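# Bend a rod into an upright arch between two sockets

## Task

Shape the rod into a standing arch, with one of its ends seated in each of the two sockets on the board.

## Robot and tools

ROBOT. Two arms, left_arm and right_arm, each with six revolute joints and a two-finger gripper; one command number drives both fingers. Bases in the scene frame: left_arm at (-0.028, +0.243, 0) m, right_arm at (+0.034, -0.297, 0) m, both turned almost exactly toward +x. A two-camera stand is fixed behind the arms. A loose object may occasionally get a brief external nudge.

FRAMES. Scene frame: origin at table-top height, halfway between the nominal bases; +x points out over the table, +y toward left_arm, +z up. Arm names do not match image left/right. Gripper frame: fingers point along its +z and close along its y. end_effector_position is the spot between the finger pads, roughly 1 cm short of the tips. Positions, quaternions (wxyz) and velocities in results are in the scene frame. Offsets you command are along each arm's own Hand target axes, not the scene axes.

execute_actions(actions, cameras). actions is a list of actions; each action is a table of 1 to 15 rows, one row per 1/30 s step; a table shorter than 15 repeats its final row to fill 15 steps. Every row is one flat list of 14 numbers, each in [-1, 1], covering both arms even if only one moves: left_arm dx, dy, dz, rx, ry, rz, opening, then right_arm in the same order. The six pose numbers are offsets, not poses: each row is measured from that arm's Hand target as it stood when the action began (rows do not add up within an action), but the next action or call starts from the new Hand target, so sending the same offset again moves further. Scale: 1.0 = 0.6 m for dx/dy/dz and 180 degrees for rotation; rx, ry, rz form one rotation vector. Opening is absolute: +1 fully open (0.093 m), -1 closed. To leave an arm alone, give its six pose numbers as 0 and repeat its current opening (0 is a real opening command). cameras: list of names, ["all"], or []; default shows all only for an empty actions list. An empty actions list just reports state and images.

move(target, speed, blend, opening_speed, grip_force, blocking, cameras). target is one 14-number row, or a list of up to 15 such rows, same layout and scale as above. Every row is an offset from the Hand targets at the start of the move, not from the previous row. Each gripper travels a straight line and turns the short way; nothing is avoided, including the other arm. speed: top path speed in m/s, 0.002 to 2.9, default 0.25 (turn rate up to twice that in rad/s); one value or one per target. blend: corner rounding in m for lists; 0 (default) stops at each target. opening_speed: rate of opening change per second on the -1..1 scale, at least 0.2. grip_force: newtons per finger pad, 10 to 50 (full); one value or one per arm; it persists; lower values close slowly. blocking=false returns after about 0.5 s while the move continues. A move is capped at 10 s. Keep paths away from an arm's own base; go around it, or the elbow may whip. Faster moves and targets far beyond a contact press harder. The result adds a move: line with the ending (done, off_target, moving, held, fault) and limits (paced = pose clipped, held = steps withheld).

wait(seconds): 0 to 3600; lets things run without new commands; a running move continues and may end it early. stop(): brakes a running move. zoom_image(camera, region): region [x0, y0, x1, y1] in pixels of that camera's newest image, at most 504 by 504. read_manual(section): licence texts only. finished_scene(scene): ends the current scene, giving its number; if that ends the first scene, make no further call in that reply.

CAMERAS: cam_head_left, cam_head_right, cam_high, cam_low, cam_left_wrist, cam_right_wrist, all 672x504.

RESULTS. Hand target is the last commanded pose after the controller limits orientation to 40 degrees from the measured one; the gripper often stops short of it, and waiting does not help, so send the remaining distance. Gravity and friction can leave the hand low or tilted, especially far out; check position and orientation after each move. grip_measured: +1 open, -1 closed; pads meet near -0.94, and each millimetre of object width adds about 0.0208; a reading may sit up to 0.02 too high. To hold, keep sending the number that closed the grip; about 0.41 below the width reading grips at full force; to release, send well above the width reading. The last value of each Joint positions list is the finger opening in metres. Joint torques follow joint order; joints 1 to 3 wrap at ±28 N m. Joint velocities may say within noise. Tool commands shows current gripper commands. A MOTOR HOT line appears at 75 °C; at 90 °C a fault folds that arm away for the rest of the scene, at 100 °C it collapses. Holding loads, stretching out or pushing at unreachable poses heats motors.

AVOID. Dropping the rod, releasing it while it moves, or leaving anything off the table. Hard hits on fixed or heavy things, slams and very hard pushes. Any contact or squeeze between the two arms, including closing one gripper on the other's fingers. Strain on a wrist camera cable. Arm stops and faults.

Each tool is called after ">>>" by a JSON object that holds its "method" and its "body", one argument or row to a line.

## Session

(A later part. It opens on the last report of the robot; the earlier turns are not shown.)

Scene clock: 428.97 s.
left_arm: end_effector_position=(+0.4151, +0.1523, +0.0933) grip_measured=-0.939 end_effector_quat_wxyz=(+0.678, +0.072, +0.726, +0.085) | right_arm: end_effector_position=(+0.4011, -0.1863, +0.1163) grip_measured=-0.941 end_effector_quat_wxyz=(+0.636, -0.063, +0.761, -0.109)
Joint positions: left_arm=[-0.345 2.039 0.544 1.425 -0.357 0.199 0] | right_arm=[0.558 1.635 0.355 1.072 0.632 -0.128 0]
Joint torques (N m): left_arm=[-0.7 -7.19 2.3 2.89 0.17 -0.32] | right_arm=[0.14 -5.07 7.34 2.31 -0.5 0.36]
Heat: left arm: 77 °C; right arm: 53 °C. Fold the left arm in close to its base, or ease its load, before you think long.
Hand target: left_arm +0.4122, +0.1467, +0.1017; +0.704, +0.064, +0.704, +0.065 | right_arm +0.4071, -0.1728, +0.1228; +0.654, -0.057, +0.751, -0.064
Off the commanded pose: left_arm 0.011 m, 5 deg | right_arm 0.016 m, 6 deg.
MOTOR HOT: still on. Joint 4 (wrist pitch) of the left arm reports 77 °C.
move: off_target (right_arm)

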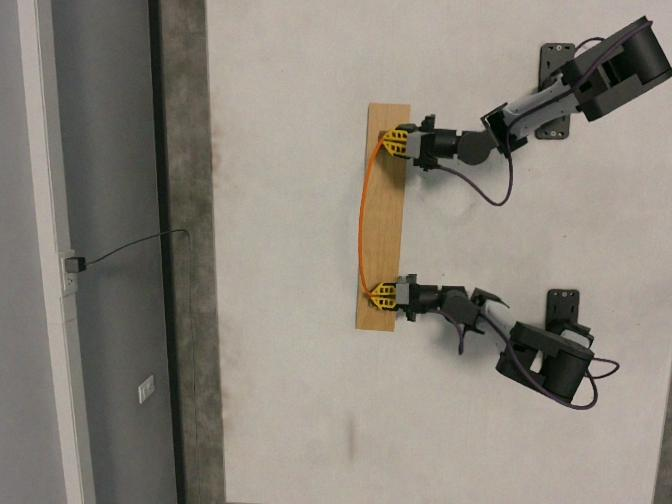

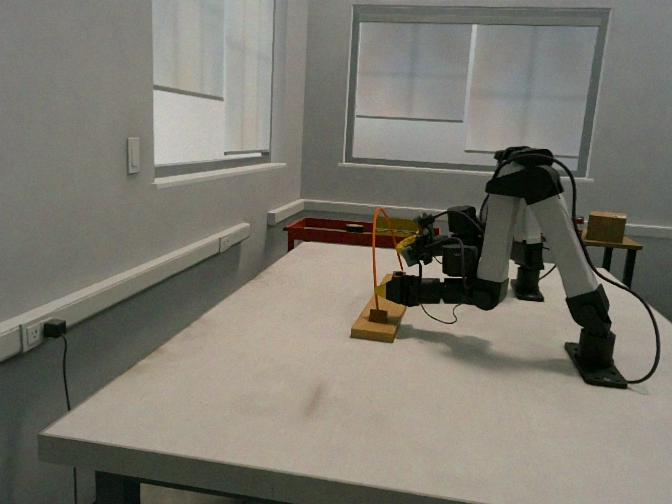

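>>> {"method": "move", "body": {
  "target": [
    [0,0,0,0,0,0,-1,-0.003,0,0.0214,0,0,0,-1],
    [0,0,0,0,0,0,-1,0.066,0.0055,0.0342,0,0,0,-1]
  ],
  "speed": 0.12,
  "cameras": ["cam_high","cam_low"]
}}

>>> {"method": "zoom_image", "body": {
  "camera": "cam_high",
  "region": [355, 110, 425, 170]
}}

>>> {"method": "zoom_image", "body": {
  "camera": "cam_low",
  "region": [370, 240, 430, 300]
}}

Scene clock: 438.10 s.
left_arm: end_effector_position=(+0.4151, +0.1523, +0.0932) grip_measured=-0.939 end_effector_quat_wxyz=(+0.678, +0.074, +0.726, +0.087) | right_arm: end_effector_position=(+0.4206, -0.1918, +0.0880) grip_measured=-0.941 end_effector_quat_wxyz=(+0.654, -0.042, +0.748, -0.104)
Joint positions: left_arm=[-0.345 2.039 0.544 1.425 -0.357 0.205 0] | right_arm=[0.509 1.912 0.384 1.377 0.604 -0.128 0]
Joint torques (N m): left_arm=[-0.7 -7.23 2.29 2.89 0.17 -0.4] | right_arm=[0.66 -5.79 4.78 2.08 -0.69 0.28]
Heat: left arm: 77 °C; right arm: 52 °C. Fold the left arm in close to its base, or ease its load, before you think long.
Hand target: left_arm +0.4122, +0.1467, +0.1017; +0.704, +0.064, +0.704, +0.066 | right_arm +0.4220, -0.1767, +0.0808; +0.654, -0.057, +0.751, -0.064
Off the commanded pose: left_arm 0.011 m, 5 deg | right_arm 0.017 m, 5 deg.
MOTOR HOT: still on. Joint 4 (wrist pitch) of the left arm reports 77 °C.
move: off_target (right_arm)

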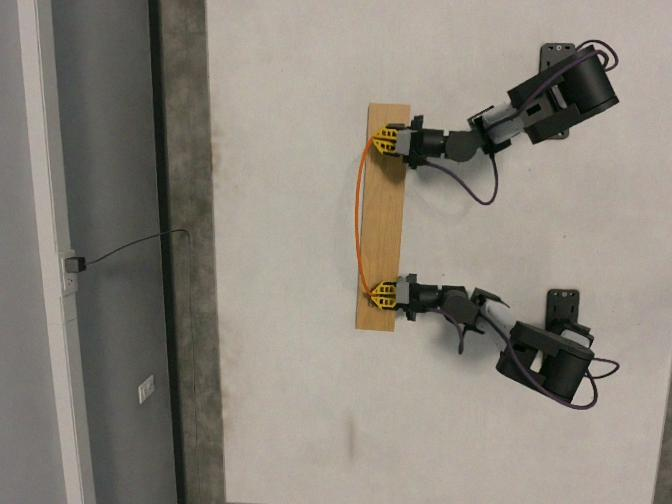

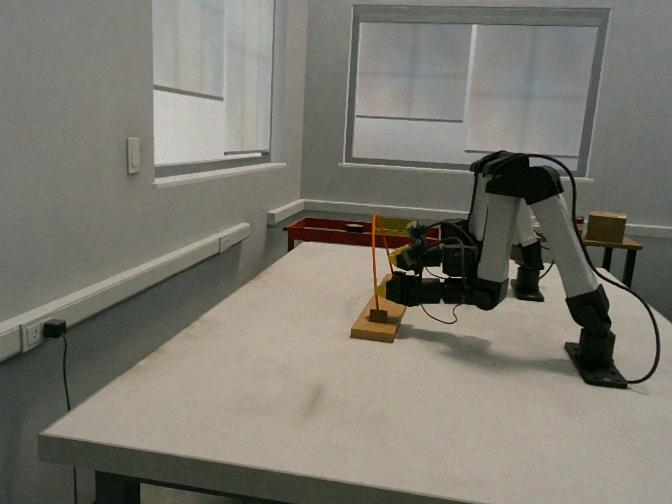

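Scaled by 7.200 from the camera's image (finer frame: 960x720).

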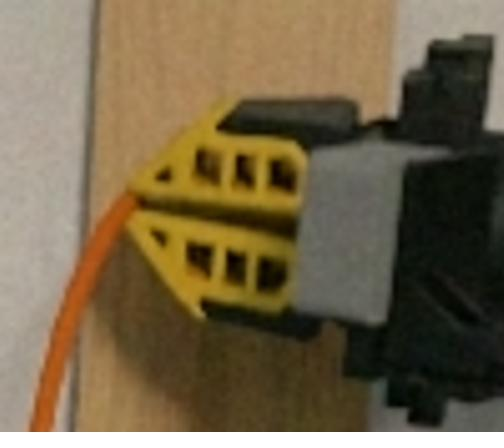

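Scaled by 8.400 from the camera's image (finer frame: 960x720).

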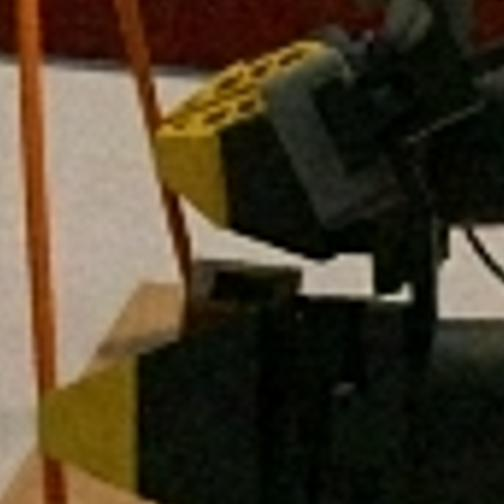

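>>> {"method": "move", "body": {
  "target": [
    [0,0,0,0,0,0,-1,-0.081,-0.0143,-0.0112,0,0,0,-1],
    [0,0,0,0,0,0,-1,-0.05,-0.011,-0.032,0,0,0,-1],
    [0,0,0,0,0,0,-1,0.003,0,-0.0206,0,0,0,-1]
  ],
  "speed": 0.15,
  "cameras": ["cam_high","cam_low"]
}}

>>> {"method": "zoom_image", "body": {
  "camera": "cam_low",
  "region": [370, 240, 430, 300]
}}

Scene clock: 446.20 s.
left_arm: end_effector_position=(+0.4151, +0.1523, +0.0932) grip_measured=-0.939 end_effector_quat_wxyz=(+0.678, +0.075, +0.726, +0.088) | right_arm: end_effector_position=(+0.4116, -0.1930, +0.0881) grip_measured=-0.941 end_effector_quat_wxyz=(+0.653, -0.042, +0.749, -0.106)
Joint positions: left_arm=[-0.345 2.039 0.544 1.425 -0.357 0.207 0] | right_arm=[0.524 1.894 0.351 1.388 0.622 -0.126 0]
Joint torques (N m): left_arm=[-0.7 -7.25 2.29 2.88 0.17 -0.41] | right_arm=[1.54 -5.59 3.74 2.12 -0.6 0.31]
Heat: left arm: 76 °C; right arm: 50 °C. Fold the left arm in close to its base, or ease its load, before you think long.
Hand target: left_arm +0.4122, +0.1467, +0.1017; +0.704, +0.064, +0.704, +0.066 | right_arm +0.4095, -0.1767, +0.0808; +0.654, -0.057, +0.751, -0.064
Off the commanded pose: left_arm 0.011 m, 5 deg | right_arm 0.018 m, 5 deg.
MOTOR HOT: still on. Joint 4 (wrist pitch) of the left arm reports 76 °C.
move: off_target (right_arm)

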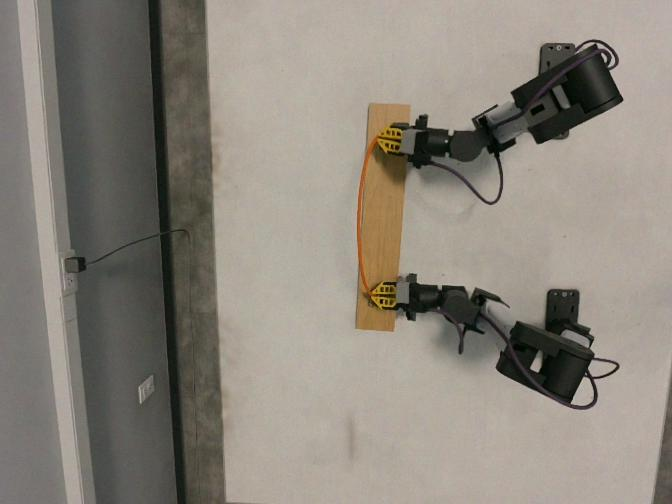

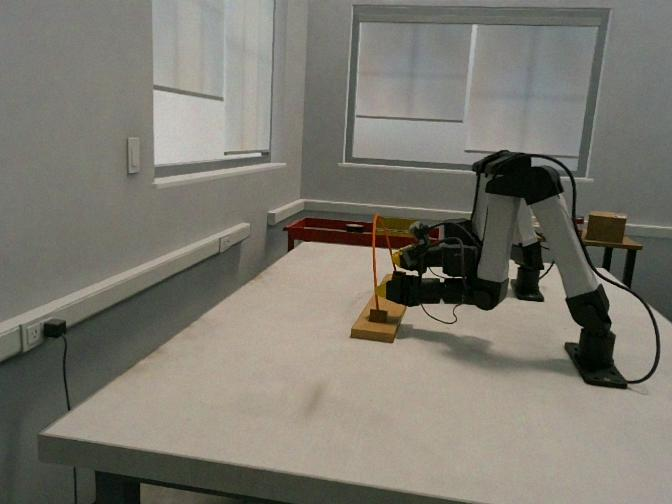

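Scaled by 8.400 from the camera's image (finer frame: 960x720).

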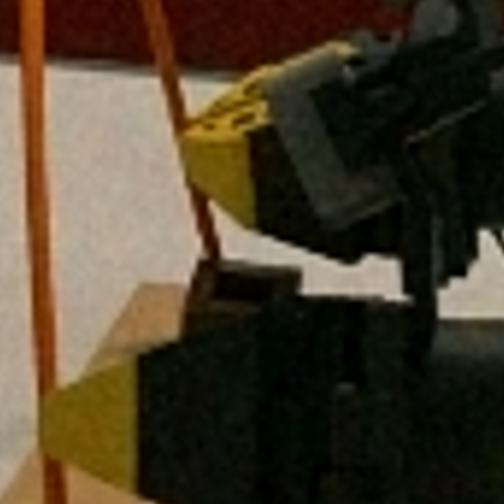

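>>> {"method": "move", "body": {
  "target": [
    [0,0,0,0,0,0,-1,-0.081,-0.0143,-0.0112,0,0,0,-1],
    [0,0,0,0,0,0,-1,-0.0496,0.0095,-0.0235,0,0,0,-1],
    [0,0,0,0,0,0,-1,-0.001,0.018,-0.0169,0,0,0,-1]
  ],
  "speed": 0.15,
  "cameras": ["cam_high","cam_low"]
}}

>>> {"method": "zoom_image", "body": {
  "camera": "cam_low",
  "region": [370, 240, 430, 300]
}}

Scene clock: 462.13 s.
left_arm: end_effector_position=(+0.4151, +0.1525, +0.0931) grip_measured=-0.939 end_effector_quat_wxyz=(+0.678, +0.075, +0.726, +0.089) | right_arm: end_effector_position=(+0.4006, -0.1891, +0.0874) grip_measured=-0.941 end_effector_quat_wxyz=(+0.650, -0.034, +0.750, -0.118)
Joint positions: left_arm=[-0.345 2.039 0.544 1.424 -0.358 0.209 0] | right_arm=[0.578 1.881 0.335 1.377 0.704 -0.115 0]
Joint torques (N m): left_arm=[-0.7 -7.27 2.29 2.88 0.19 -0.43] | right_arm=[2.3 -5.38 4.11 2.1 -0.84 0.34]
Heat: left arm: 76 °C; right arm: 50 °C. Fold the left arm in close to its base, or ease its load, before you think long.
Hand target: left_arm +0.4122, +0.1466, +0.1016; +0.704, +0.064, +0.704, +0.065 | right_arm +0.3995, -0.1657, +0.0808; +0.654, -0.057, +0.751, -0.064
Off the commanded pose: left_arm 0.011 m, 5 deg | right_arm 0.024 m, 7 deg.
MOTOR HOT: still on. Joint 4 (wrist pitch) of the left arm reports 76 °C.
move: off_target (right_arm)

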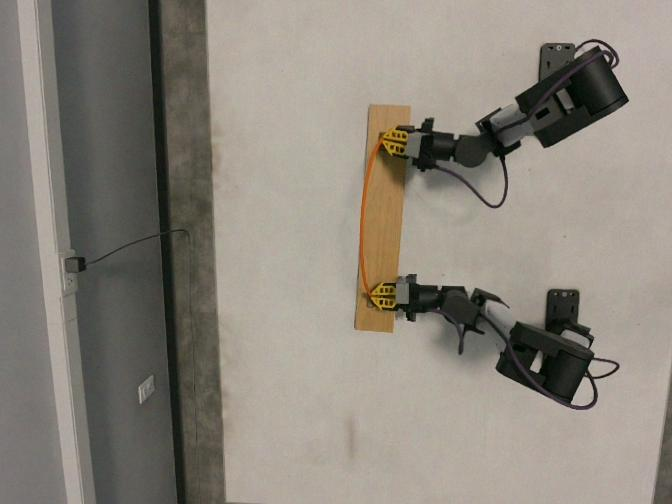

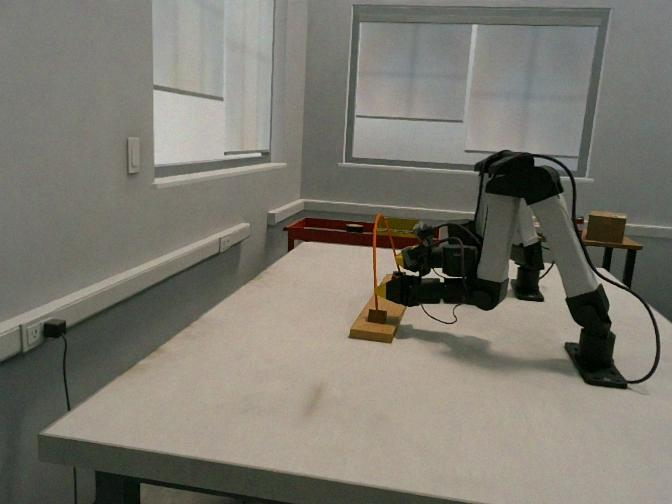

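Scaled by 8.400 from the camera's image (finer frame: 960x720).

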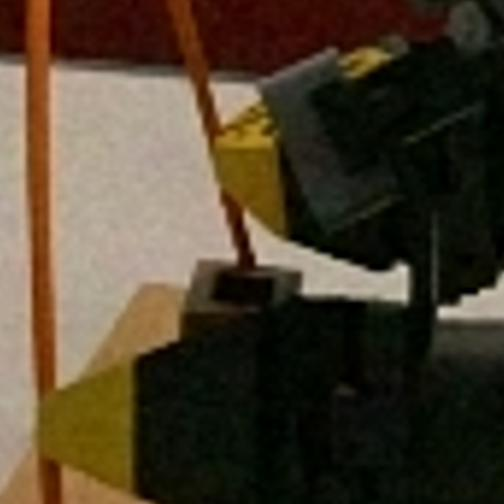

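>>> {"method": "move", "body": {
  "target": [0,0,0,0,0,0,-1,-0.085,-0.015,-0.0117,0,0,0,-1],
  "speed": 0.15,
  "cameras": ["cam_high","cam_low"]
}}

>>> {"method": "zoom_image", "body": {
  "camera": "cam_low",
  "region": [370, 240, 430, 300]
}}

>>> {"method": "zoom_image", "body": {
  "camera": "cam_high",
  "region": [355, 110, 425, 170]
}}

Scene clock: 468.93 s.
left_arm: end_effector_position=(+0.4151, +0.1527, +0.0931) grip_measured=-0.939 end_effector_quat_wxyz=(+0.678, +0.075, +0.726, +0.089) | right_arm: end_effector_position=(+0.3935, -0.1860, +0.1146) grip_measured=-0.941 end_effector_quat_wxyz=(+0.631, -0.062, +0.764, -0.118)
Joint positions: left_arm=[-0.345 2.039 0.544 1.424 -0.36 0.209 0] | right_arm=[0.585 1.614 0.342 1.045 0.675 -0.122 0]
Joint torques (N m): left_arm=[-0.7 -7.27 2.29 2.88 0.2 -0.44] | right_arm=[1.44 -9.01 8.59 1.99 -0.51 0.34]
Heat: left arm: 76 °C; right arm: 49 °C. Fold the left arm in close to its base, or ease its load, before you think long.
Hand target: left_arm +0.4122, +0.1466, +0.1016; +0.704, +0.064, +0.704, +0.065 | right_arm +0.3996, -0.1657, +0.1330; +0.654, -0.057, +0.751, -0.064
Off the commanded pose: left_arm 0.011 m, 5 deg | right_arm 0.028 m, 7 deg.
MOTOR HOT: still on. Joint 4 (wrist pitch) of the left arm reports 76 °C.
move: off_target (right_arm)

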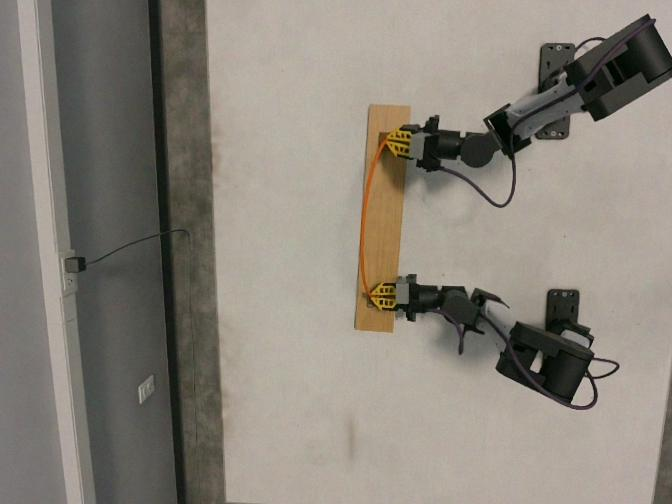

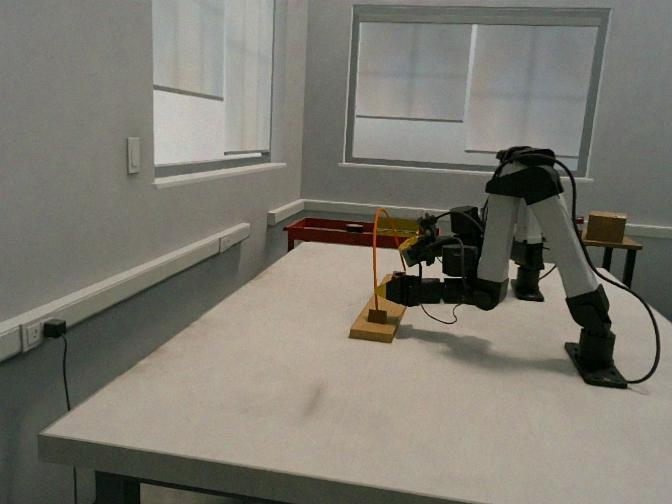

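Scaled by 8.400 from the camera's image (finer frame: 960x720).

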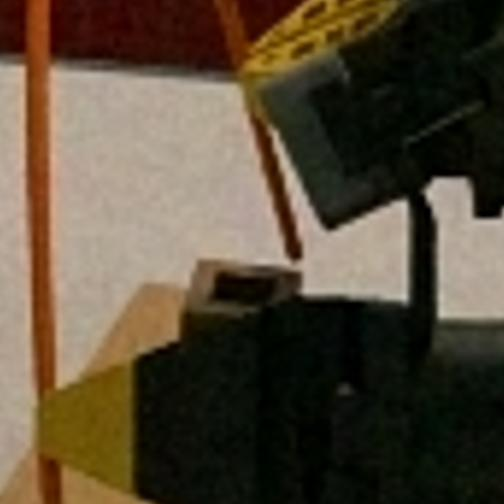

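Scaled by 7.200 from the camera's image (finer frame: 960x720).

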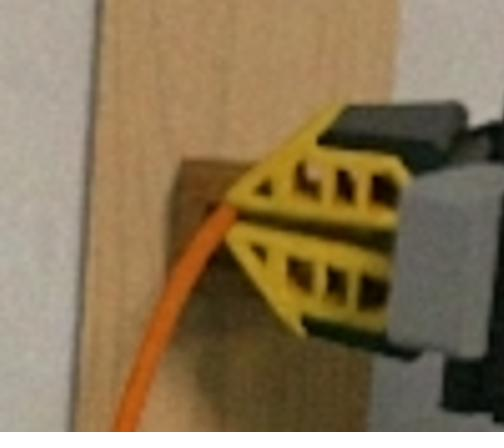

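>>> {"method": "move", "body": {
  "target": [0,0,0,0,0,0,-1,0.0825,0.0148,0.0265,0,0,0,-1],
  "speed": 0.1,
  "cameras": ["cam_high","cam_low"]
}}

>>> {"method": "zoom_image", "body": {
  "camera": "cam_low",
  "region": [370, 240, 430, 300]
}}

Scene clock: 476.03 s.
left_arm: end_effector_position=(+0.4151, +0.1528, +0.0931) grip_measured=-0.939 end_effector_quat_wxyz=(+0.678, +0.075, +0.726, +0.090) | right_arm: end_effector_position=(+0.4034, -0.1887, +0.0865) grip_measured=-0.941 end_effector_quat_wxyz=(+0.650, -0.036, +0.750, -0.117)
Joint positions: left_arm=[-0.345 2.039 0.544 1.424 -0.36 0.209 0] | right_arm=[0.571 1.891 0.343 1.381 0.693 -0.117 0]
Joint torques (N m): left_arm=[-0.72 -7.27 2.29 2.88 0.2 -0.44] | right_arm=[1.14 -5.2 5.96 1.98 -0.93 0.32]
Heat: left arm: 76 °C; right arm: 49 °C. Fold the left arm in close to its base, or ease its load, before you think long.
Hand target: left_arm +0.4122, +0.1466, +0.1016; +0.704, +0.064, +0.704, +0.065 | right_arm +0.4085, -0.1658, +0.0811; +0.654, -0.057, +0.751, -0.064
Off the commanded pose: left_arm 0.011 m, 5 deg | right_arm 0.024 m, 7 deg.
MOTOR HOT: still on. Joint 4 (wrist pitch) of the left arm reports 76 °C.
move: off_target (right_arm)

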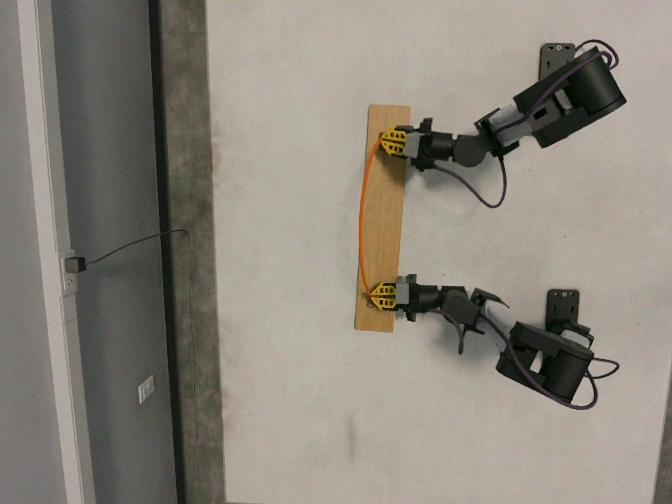

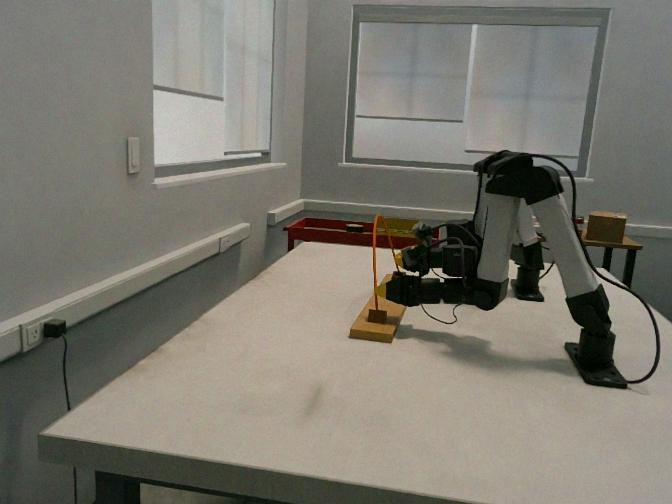

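Scaled by 8.400 from the camera's image (finer frame: 960x720).

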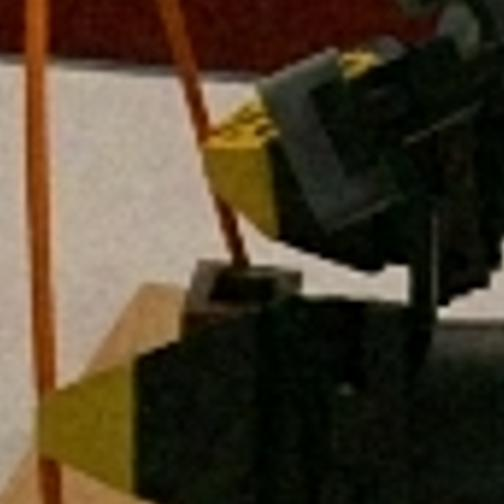

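>>> {"method": "move", "body": {
  "target": [
    [0,0,0,0,0,0,-1,-0.085,-0.015,-0.0117,0,0,0,-1],
    [0,0,0,0,0,0,-1,-0.088,0.015,-0.0117,0,0,0,-1],
    [0,0,0,0,0,0,-1,-0.06,0.020,-0.008,0,0,0,-1]
  ],
  "speed": 0.15,
  "cameras": ["cam_high","cam_low"]
}}

>>> {"method": "zoom_image", "body": {
  "camera": "cam_low",
  "region": [370, 240, 430, 300]
}}

Scene clock: 485.83 s.
left_arm: end_effector_position=(+0.4150, +0.1540, +0.0932) grip_measured=-0.939 end_effector_quat_wxyz=(+0.678, +0.071, +0.726, +0.091) | right_arm: end_effector_position=(+0.4060, -0.1667, +0.1104) grip_measured=-0.941 end_effector_quat_wxyz=(+0.639, -0.054, +0.760, -0.106)
Joint positions: left_arm=[-0.345 2.039 0.544 1.425 -0.368 0.206 0] | right_arm=[0.618 1.722 0.409 1.102 0.699 -0.099 0]
Joint torques (N m): left_arm=[-0.73 -7.27 2.28 2.88 0.26 -0.4] | right_arm=[1.94 -5.65 6.99 2.27 -0.35 0.23]
Heat: left arm: 77 °C; right arm: 49 °C. Fold the left arm in close to its base, or ease its load, before you think long.
Hand target: left_arm +0.4122, +0.1466, +0.1017; +0.704, +0.064, +0.704, +0.065 | right_arm +0.4087, -0.1478, +0.1148; +0.654, -0.057, +0.751, -0.064
Off the commanded pose: left_arm 0.012 m, 5 deg | right_arm 0.020 m, 5 deg.
MOTOR HOT: still on. Joint 4 (wrist pitch) of the left arm reports 77 °C.
move: off_target (right_arm)

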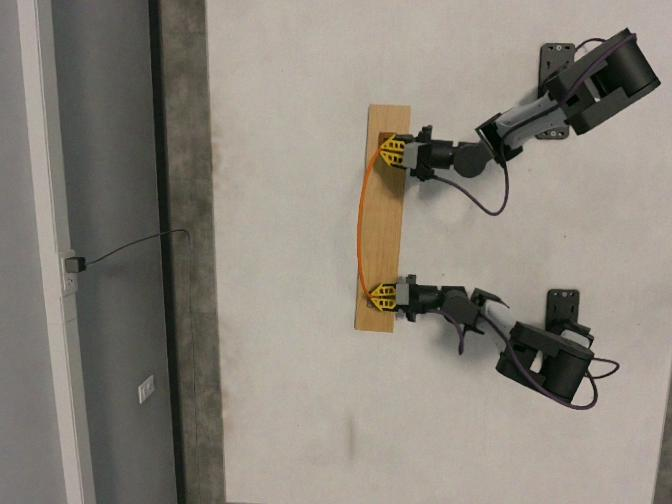

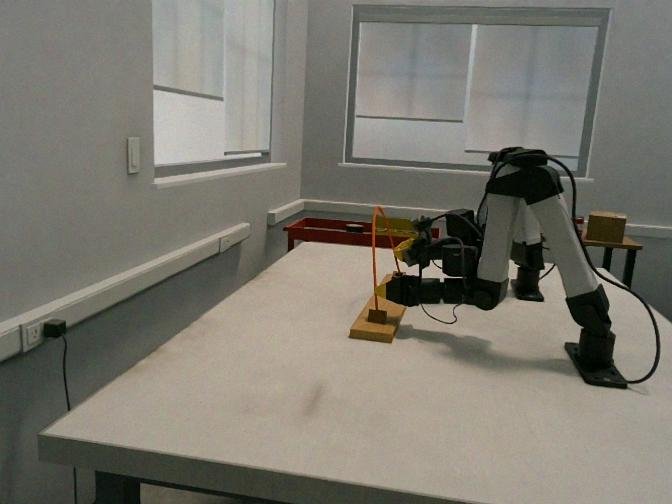

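Scaled by 8.400 from the camera's image (finer frame: 960x720).

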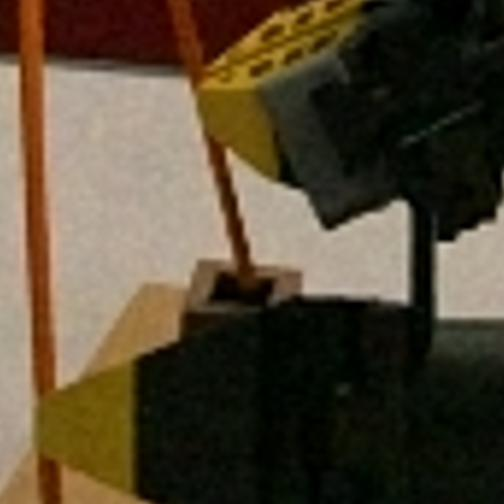

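>>> {"method": "move", "body": {
  "target": [0,0,0,0,0,0,-1,0.0585,0.0103,0.008,0,0,0,-1],
  "speed": 0.1,
  "cameras": ["cam_high","cam_low"]
}}

>>> {"method": "zoom_image", "body": {
  "camera": "cam_low",
  "region": [370, 240, 430, 300]
}}

Scene clock: 492.33 s.
left_arm: end_effector_position=(+0.4150, +0.1540, +0.0932) grip_measured=-0.939 end_effector_quat_wxyz=(+0.678, +0.071, +0.726, +0.091) | right_arm: end_effector_position=(+0.4119, -0.1628, +0.0979) grip_measured=-0.941 end_effector_quat_wxyz=(+0.670, -0.028, +0.736, -0.087)
Joint positions: left_arm=[-0.345 2.039 0.544 1.425 -0.368 0.206 0] | right_arm=[0.62 1.919 0.409 1.397 0.707 -0.093 0]
Joint torques (N m): left_arm=[-0.72 -7.27 2.29 2.88 0.26 -0.4] | right_arm=[1.73 -5.19 3.99 1.7 -0.49 0.16]
Heat: left arm: 77 °C; right arm: 48 °C. Fold the left arm in close to its base, or ease its load, before you think long.
Hand target: left_arm +0.4122, +0.1466, +0.1017; +0.704, +0.064, +0.704, +0.065 | right_arm +0.4086, -0.1478, +0.0788; +0.654, -0.057, +0.751, -0.064
Off the commanded pose: left_arm 0.012 m, 5 deg | right_arm 0.024 m, 5 deg.
MOTOR HOT: still on. Joint 4 (wrist pitch) of the left arm reports 77 °C.
move: off_target (right_arm)

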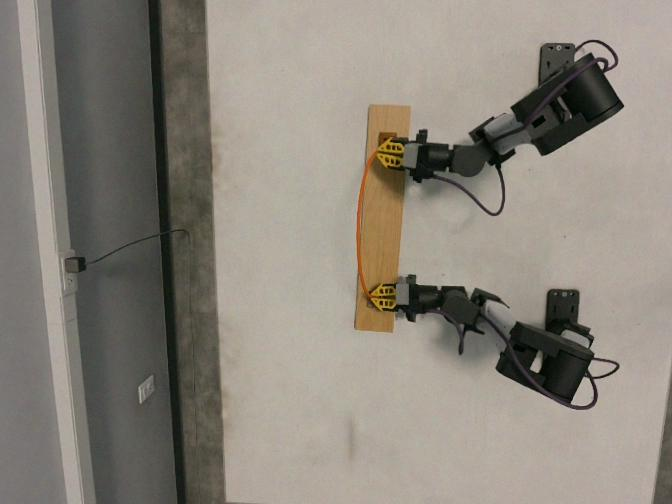

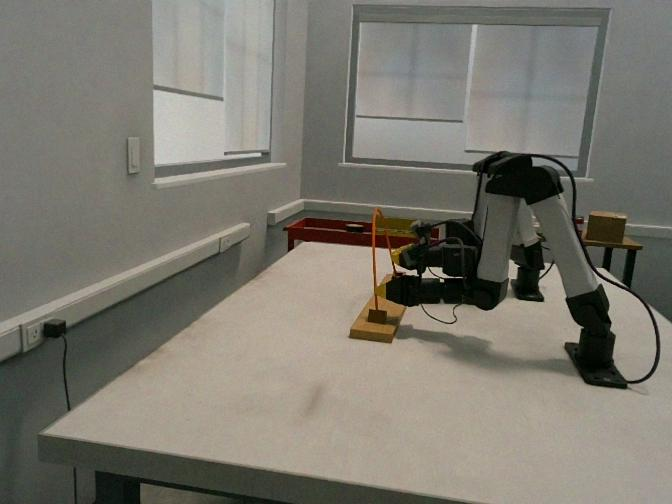

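Scaled by 8.400 from the camera's image (finer frame: 960x720).

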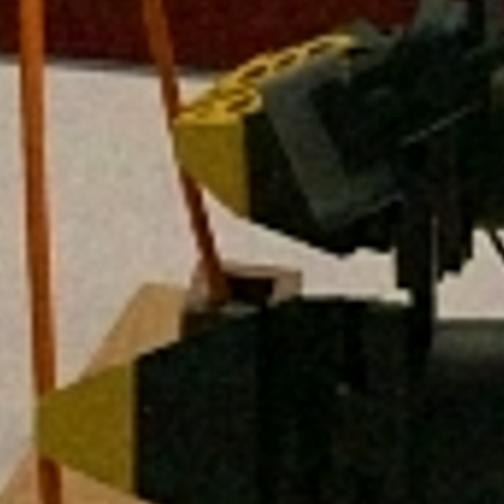

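>>> {"method": "move", "body": {
  "target": [
    [0,0,0,0,0,0,-1,-0.062,-0.026,-0.023,0,0,0,-1],
    [0,0,0,0,0,0,-1,-0.035,-0.0225,-0.019,0,0,0,-1]
  ],
  "speed": 0.1,
  "cameras": ["cam_low"]
}}

>>> {"method": "zoom_image", "body": {
  "camera": "cam_low",
  "region": [370, 240, 430, 300]
}}

Scene clock: 498.53 s.
left_arm: end_effector_position=(+0.4150, +0.1540, +0.0932) grip_measured=-0.939 end_effector_quat_wxyz=(+0.678, +0.071, +0.726, +0.091) | right_arm: end_effector_position=(+0.4002, -0.1712, +0.1048) grip_measured=-0.941 end_effector_quat_wxyz=(+0.645, -0.049, +0.755, -0.106)
Joint positions: left_arm=[-0.345 2.039 0.544 1.425 -0.368 0.206 0] | right_arm=[0.62 1.755 0.372 1.191 0.708 -0.101 0]
Joint torques (N m): left_arm=[-0.72 -7.27 2.28 2.88 0.26 -0.4] | right_arm=[0.79 -5.6 4.79 2.26 -0.57 0.24]
Heat: left arm: 77 °C; right arm: 48 °C. Fold the left arm in close to its base, or ease its load, before you think long.
Hand target: left_arm +0.4122, +0.1466, +0.1017; +0.704, +0.064, +0.704, +0.065 | right_arm +0.4003, -0.1573, +0.1032; +0.654, -0.057, +0.751, -0.064
Off the commanded pose: left_arm 0.012 m, 5 deg | right_arm 0.014 m, 5 deg.
MOTOR HOT: still on. Joint 4 (wrist pitch) of the left arm reports 77 °C.
move: off_target (right_arm)

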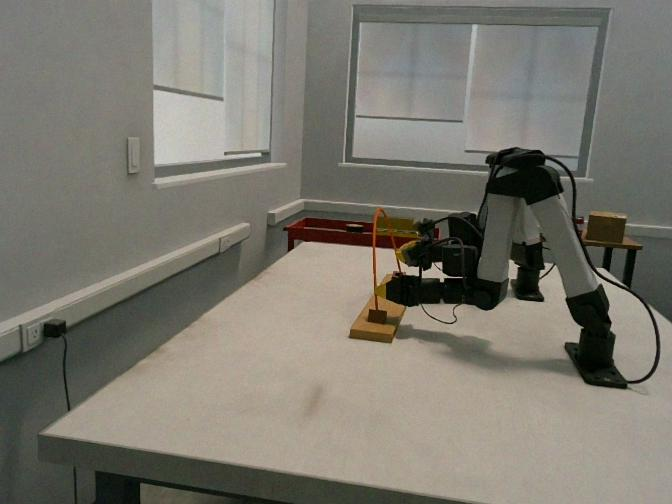

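Scaled by 8.400 from the camera's image (finer frame: 960x720).

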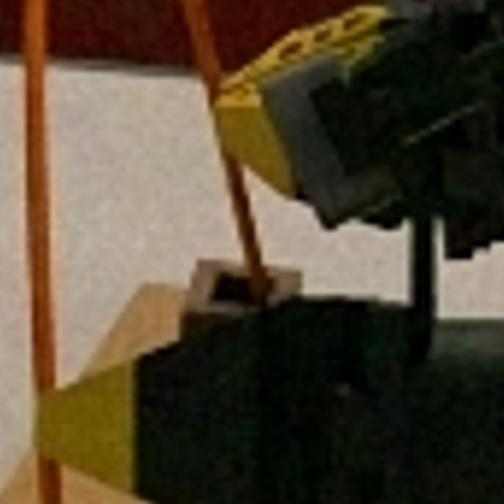

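>>> {"method": "move", "body": {
  "target": [
    [0,0,0,0,0,0,-1,-0.01,-0.0165,0,0,0,0,-1],
    [0,0,0,0,0,0,-1,0.0385,-0.004,0.0086,0,0,0,-1]
  ],
  "speed": 0.1,
  "cameras": ["cam_low"]
}}

>>> {"method": "zoom_image", "body": {
  "camera": "cam_low",
  "region": [370, 240, 430, 300]
}}

Scene clock: 504.80 s.
left_arm: end_effector_position=(+0.4150, +0.1540, +0.0932) grip_measured=-0.939 end_effector_quat_wxyz=(+0.678, +0.071, +0.726, +0.091) | right_arm: end_effector_position=(+0.4054, -0.1720, +0.1012) grip_measured=-0.941 end_effector_quat_wxyz=(+0.674, -0.032, +0.734, -0.081)
Joint positions: left_arm=[-0.345 2.039 0.544 1.425 -0.368 0.206 0] | right_arm=[0.597 1.89 0.358 1.431 0.67 -0.101 0]
Joint torques (N m): left_arm=[-0.73 -7.27 2.28 2.88 0.27 -0.4] | right_arm=[0.47 -4.89 3.22 1.71 -0.47 0.16]
Heat: left arm: 77 °C; right arm: 48 °C. Fold the left arm in close to its base, or ease its load, before you think long.
Hand target: left_arm +0.4122, +0.1466, +0.1017; +0.704, +0.064, +0.704, +0.065 | right_arm +0.4022, -0.1636, +0.0804; +0.654, -0.057, +0.751, -0.064
Off the commanded pose: left_arm 0.012 m, 5 deg | right_arm 0.023 m, 5 deg.
MOTOR HOT: still on. Joint 4 (wrist pitch) of the left arm reports 77 °C.
move: off_target (right_arm)

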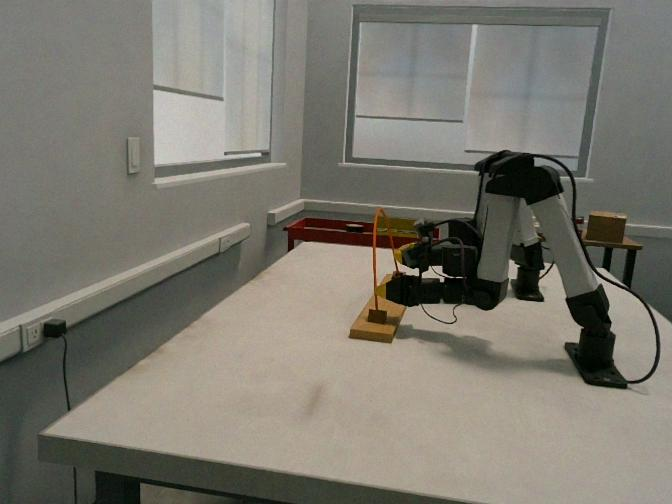

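Scaled by 8.400 from the camera's image (finer frame: 960x720).

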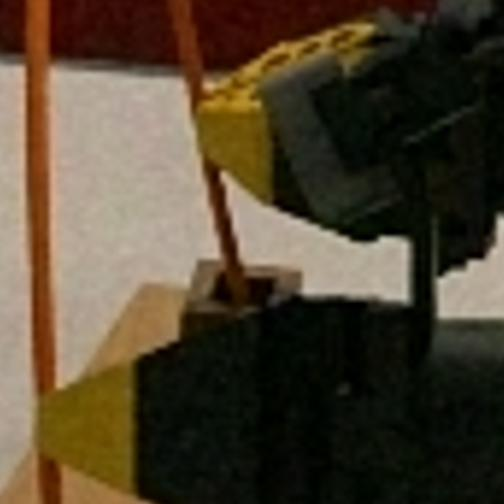

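>>> {"method": "move", "body": {
  "target": [0,0,0,0,0,0,-1,0.033,-0.006,0.004,0,0,0,-1],
  "speed": 0.1,
  "cameras": ["cam_low","cam_high"]
}}

>>> {"method": "zoom_image", "body": {
  "camera": "cam_low",
  "region": [370, 240, 430, 300]
}}

>>> {"method": "zoom_image", "body": {
  "camera": "cam_high",
  "region": [355, 110, 425, 170]
}}

Scene clock: 509.43 s.
left_arm: end_effector_position=(+0.4150, +0.1540, +0.0932) grip_measured=-0.939 end_effector_quat_wxyz=(+0.678, +0.071, +0.726, +0.091) | right_arm: end_effector_position=(+0.4107, -0.1701, +0.0942) grip_measured=-0.941 end_effector_quat_wxyz=(+0.675, -0.039, +0.733, -0.076)
Joint positions: left_arm=[-0.345 2.039 0.544 1.425 -0.368 0.206 0] | right_arm=[0.582 1.945 0.373 1.477 0.638 -0.108 0]
Joint torques (N m): left_arm=[-0.72 -7.27 2.28 2.88 0.27 -0.4] | right_arm=[-0.27 -0.32 0.31 2.34 -0.39 0.26]
Heat: left arm: 77 °C; right arm: 48 °C. Fold the left arm in close to its base, or ease its load, before you think long.
Hand target: left_arm +0.4122, +0.1466, +0.1017; +0.704, +0.064, +0.704, +0.065 | right_arm +0.4018, -0.1707, +0.0614; +0.654, -0.057, +0.751, -0.064
Off the commanded pose: left_arm 0.012 m, 5 deg | right_arm 0.034 m, 4 deg.
MOTOR HOT: still on. Joint 4 (wrist pitch) of the left arm reports 77 °C.
move: off_target (right_arm)
Images, in order (width x height): cam_high 672x504, cam_low 672x504.

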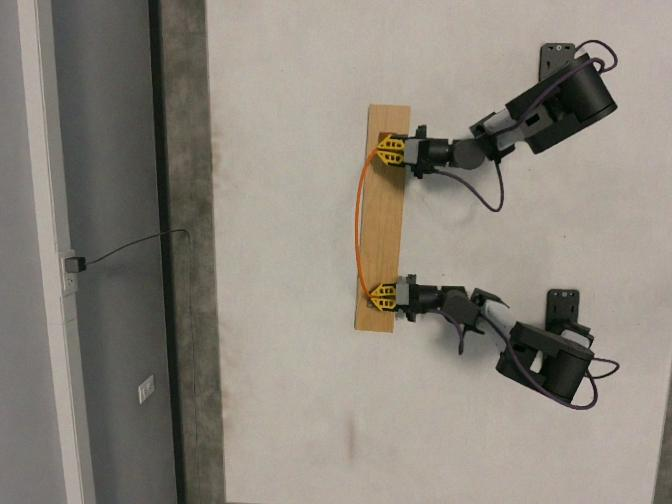

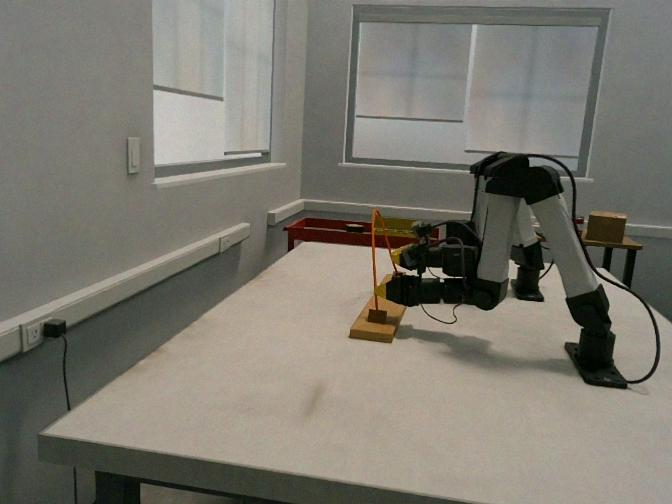

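Scaled by 8.400 from the camera's image (finer frame: 960x720).

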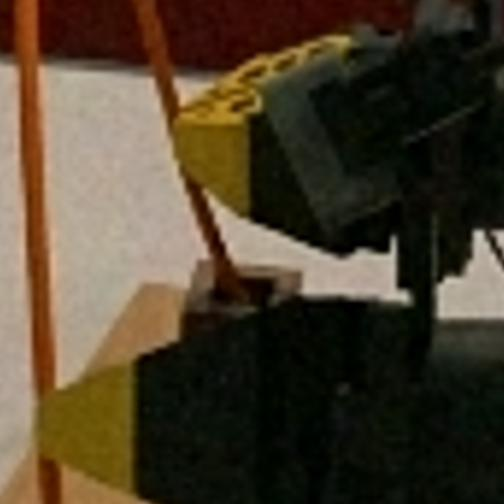

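Scaled by 7.200 from the camera's image (finer frame: 960x720).

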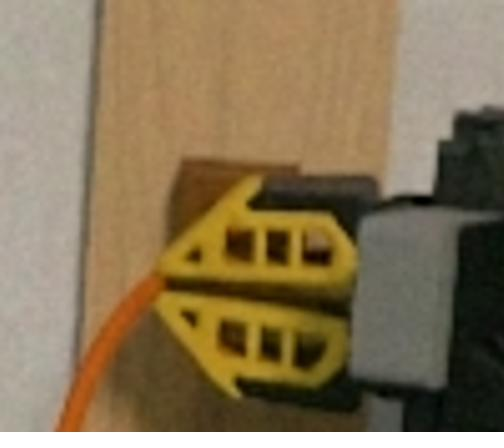

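>>> {"method": "move", "body": {
  "target": [
    [0,0,0,0,0,0,-1,-0.09,-0.0155,-0.014,0,0,0,-1],
    [0,0,0,0,0,0,-1,-0.068,-0.014,-0.013,0,0,0,-1]
  ],
  "speed": 0.1,
  "cameras": ["cam_low"]
}}

>>> {"method": "zoom_image", "body": {
  "camera": "cam_low",
  "region": [370, 240, 430, 300]
}}

Scene clock: 517.47 s.
left_arm: end_effector_position=(+0.4150, +0.1540, +0.0932) grip_measured=-0.939 end_effector_quat_wxyz=(+0.678, +0.071, +0.726, +0.091) | right_arm: end_effector_position=(+0.3993, -0.1759, +0.1040) grip_measured=-0.941 end_effector_quat_wxyz=(+0.647, -0.063, +0.755, -0.087)
Joint positions: left_arm=[-0.345 2.039 0.544 1.425 -0.368 0.206 0] | right_arm=[0.58 1.739 0.337 1.219 0.621 -0.109 0]
Joint torques (N m): left_arm=[-0.73 -7.27 2.28 2.88 0.26 -0.4] | right_arm=[-0.13 -5.52 4.77 2.29 -0.15 0.2]
Heat: left arm: 77 °C; right arm: 49 °C. Fold the left arm in close to its base, or ease its load, before you think long.
Hand target: left_arm +0.4122, +0.1466, +0.1017; +0.704, +0.064, +0.704, +0.065 | right_arm +0.3997, -0.1718, +0.1037; +0.654, -0.057, +0.751, -0.064
Off the commanded pose: left_arm 0.012 m, 5 deg | right_arm 0.004 m, 3 deg.
MOTOR HOT: still on. Joint 4 (wrist pitch) of the left arm reports 77 °C.
move: off_target (right_arm)

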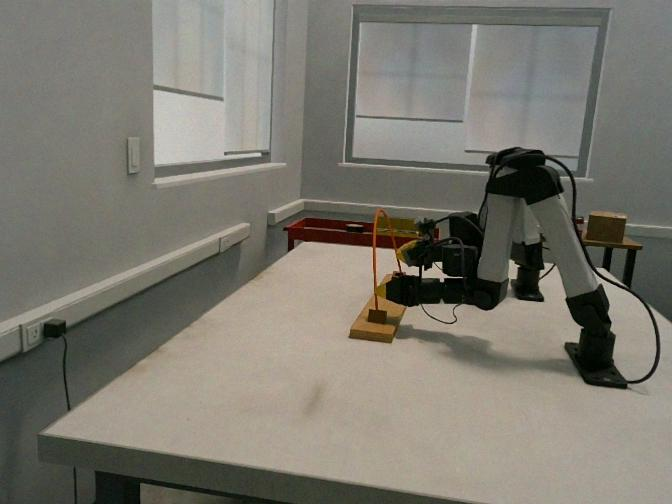

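Scaled by 8.400 from the camera's image (finer frame: 960x720).

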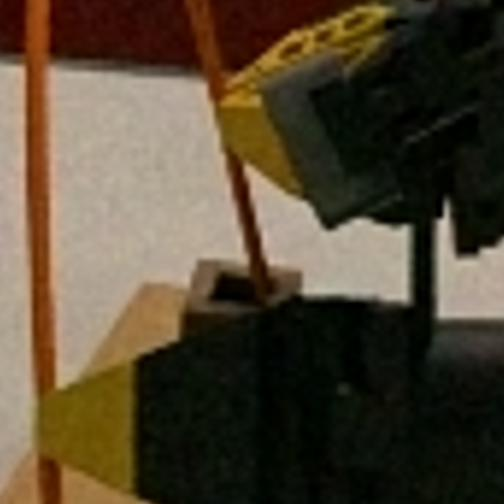

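>>> {"method": "move", "body": {
  "target": [
    [0,0,0,0,0,0,-1,-0.01,-0.018,0,0,0,0,-1],
    [0,0,0,0,0,0,-1,0.05,-0.007,0.004,0,0,0,-1]
  ],
  "speed": 0.1,
  "cameras": ["cam_low"]
}}

>>> {"method": "zoom_image", "body": {
  "camera": "cam_low",
  "region": [370, 240, 430, 300]
}}

Scene clock: 522.13 s.
left_arm: end_effector_position=(+0.4150, +0.1540, +0.0932) grip_measured=-0.939 end_effector_quat_wxyz=(+0.678, +0.071, +0.726, +0.091) | right_arm: end_effector_position=(+0.4027, -0.1791, +0.1001) grip_measured=-0.941 end_effector_quat_wxyz=(+0.676, -0.049, +0.733, -0.064)
Joint positions: left_arm=[-0.345 2.039 0.544 1.425 -0.367 0.206 0] | right_arm=[0.551 1.879 0.314 1.471 0.575 -0.11 0]
Joint torques (N m): left_arm=[-0.73 -7.27 2.29 2.88 0.26 -0.4] | right_arm=[-0.14 -1.88 2.29 2.05 0 0.15]
Heat: left arm: 77 °C; right arm: 49 °C. Fold the left arm in close to its base, or ease its load, before you think long.
Hand target: left_arm +0.4122, +0.1466, +0.1017; +0.704, +0.064, +0.704, +0.065 | right_arm +0.3980, -0.1811, +0.0748; +0.654, -0.057, +0.751, -0.064
Off the commanded pose: left_arm 0.012 m, 5 deg | right_arm 0.026 m, 3 deg.
MOTOR HOT: still on. Joint 4 (wrist pitch) of the left arm reports 77 °C.
move: off_target (right_arm)

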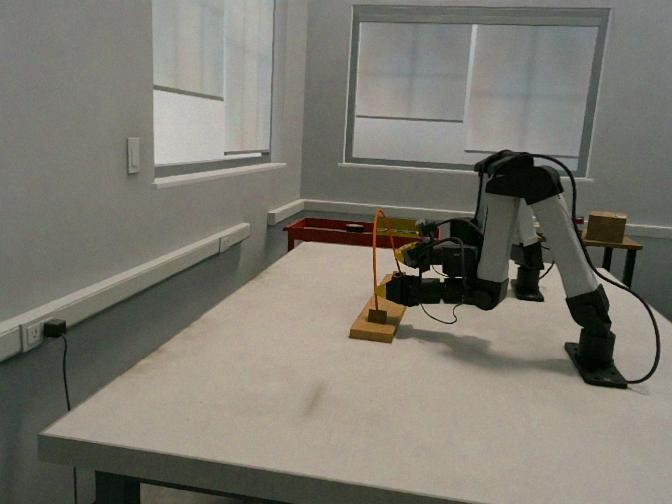

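Scaled by 8.400 from the camera's image (finer frame: 960x720).

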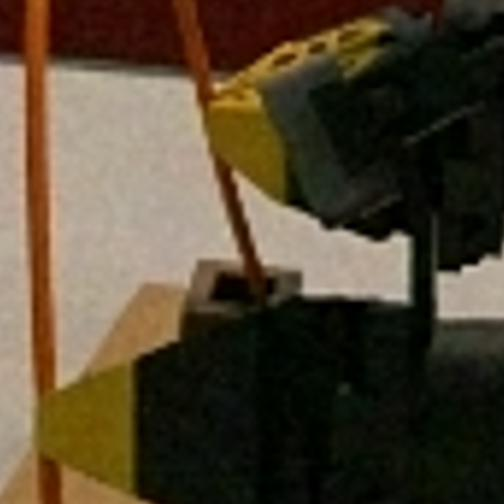

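>>> {"method": "move", "body": {
  "target": [
    [0,0,0,0,0,0,-1,-0.055,-0.022,0.005,0,0,0,-1],
    [0,0,0,0,0,0,-1,0.0,-0.0125,0.0118,0,0,0,-1]
  ],
  "speed": 0.1,
  "cameras": ["cam_low"]
}}

>>> {"method": "zoom_image", "body": {
  "camera": "cam_low",
  "region": [370, 240, 430, 300]
}}

Scene clock: 528.13 s.
left_arm: end_effector_position=(+0.4151, +0.1536, +0.0932) grip_measured=-0.939 end_effector_quat_wxyz=(+0.678, +0.072, +0.726, +0.090) | right_arm: end_effector_position=(+0.4092, -0.1803, +0.1006) grip_measured=-0.941 end_effector_quat_wxyz=(+0.677, -0.058, +0.732, -0.055)
Joint positions: left_arm=[-0.345 2.039 0.544 1.425 -0.365 0.206 0] | right_arm=[0.516 1.885 0.325 1.47 0.515 -0.115 0]
Joint torques (N m): left_arm=[-0.72 -7.25 2.29 2.88 0.24 -0.4] | right_arm=[-0.95 -2.14 2.21 2.08 0.21 0.13]
Heat: left arm: 78 °C; right arm: 49 °C. Fold the left arm in close to its base, or ease its load, before you think long.
Hand target: left_arm +0.4122, +0.1466, +0.1017; +0.704, +0.064, +0.704, +0.065 | right_arm +0.4051, -0.1885, +0.0752; +0.654, -0.057, +0.751, -0.064
Off the commanded pose: left_arm 0.011 m, 5 deg | right_arm 0.027 m, 4 deg.
MOTOR HOT: still on. Joint 4 (wrist pitch) of the left arm reports 78 °C.
move: off_target (right_arm)

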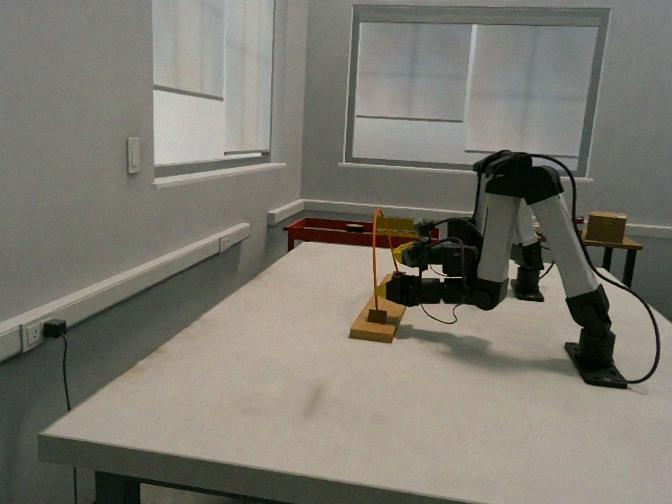

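Scaled by 8.400 from the camera's image (finer frame: 960x720).

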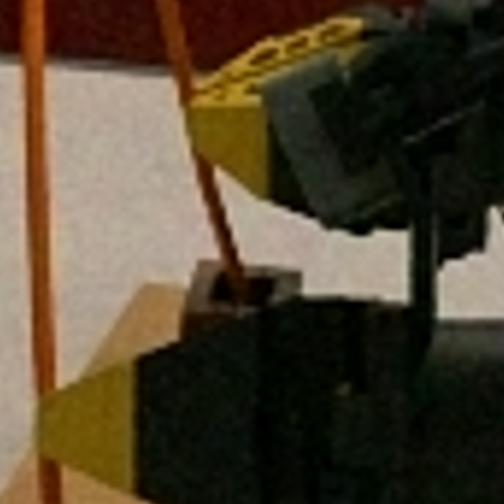

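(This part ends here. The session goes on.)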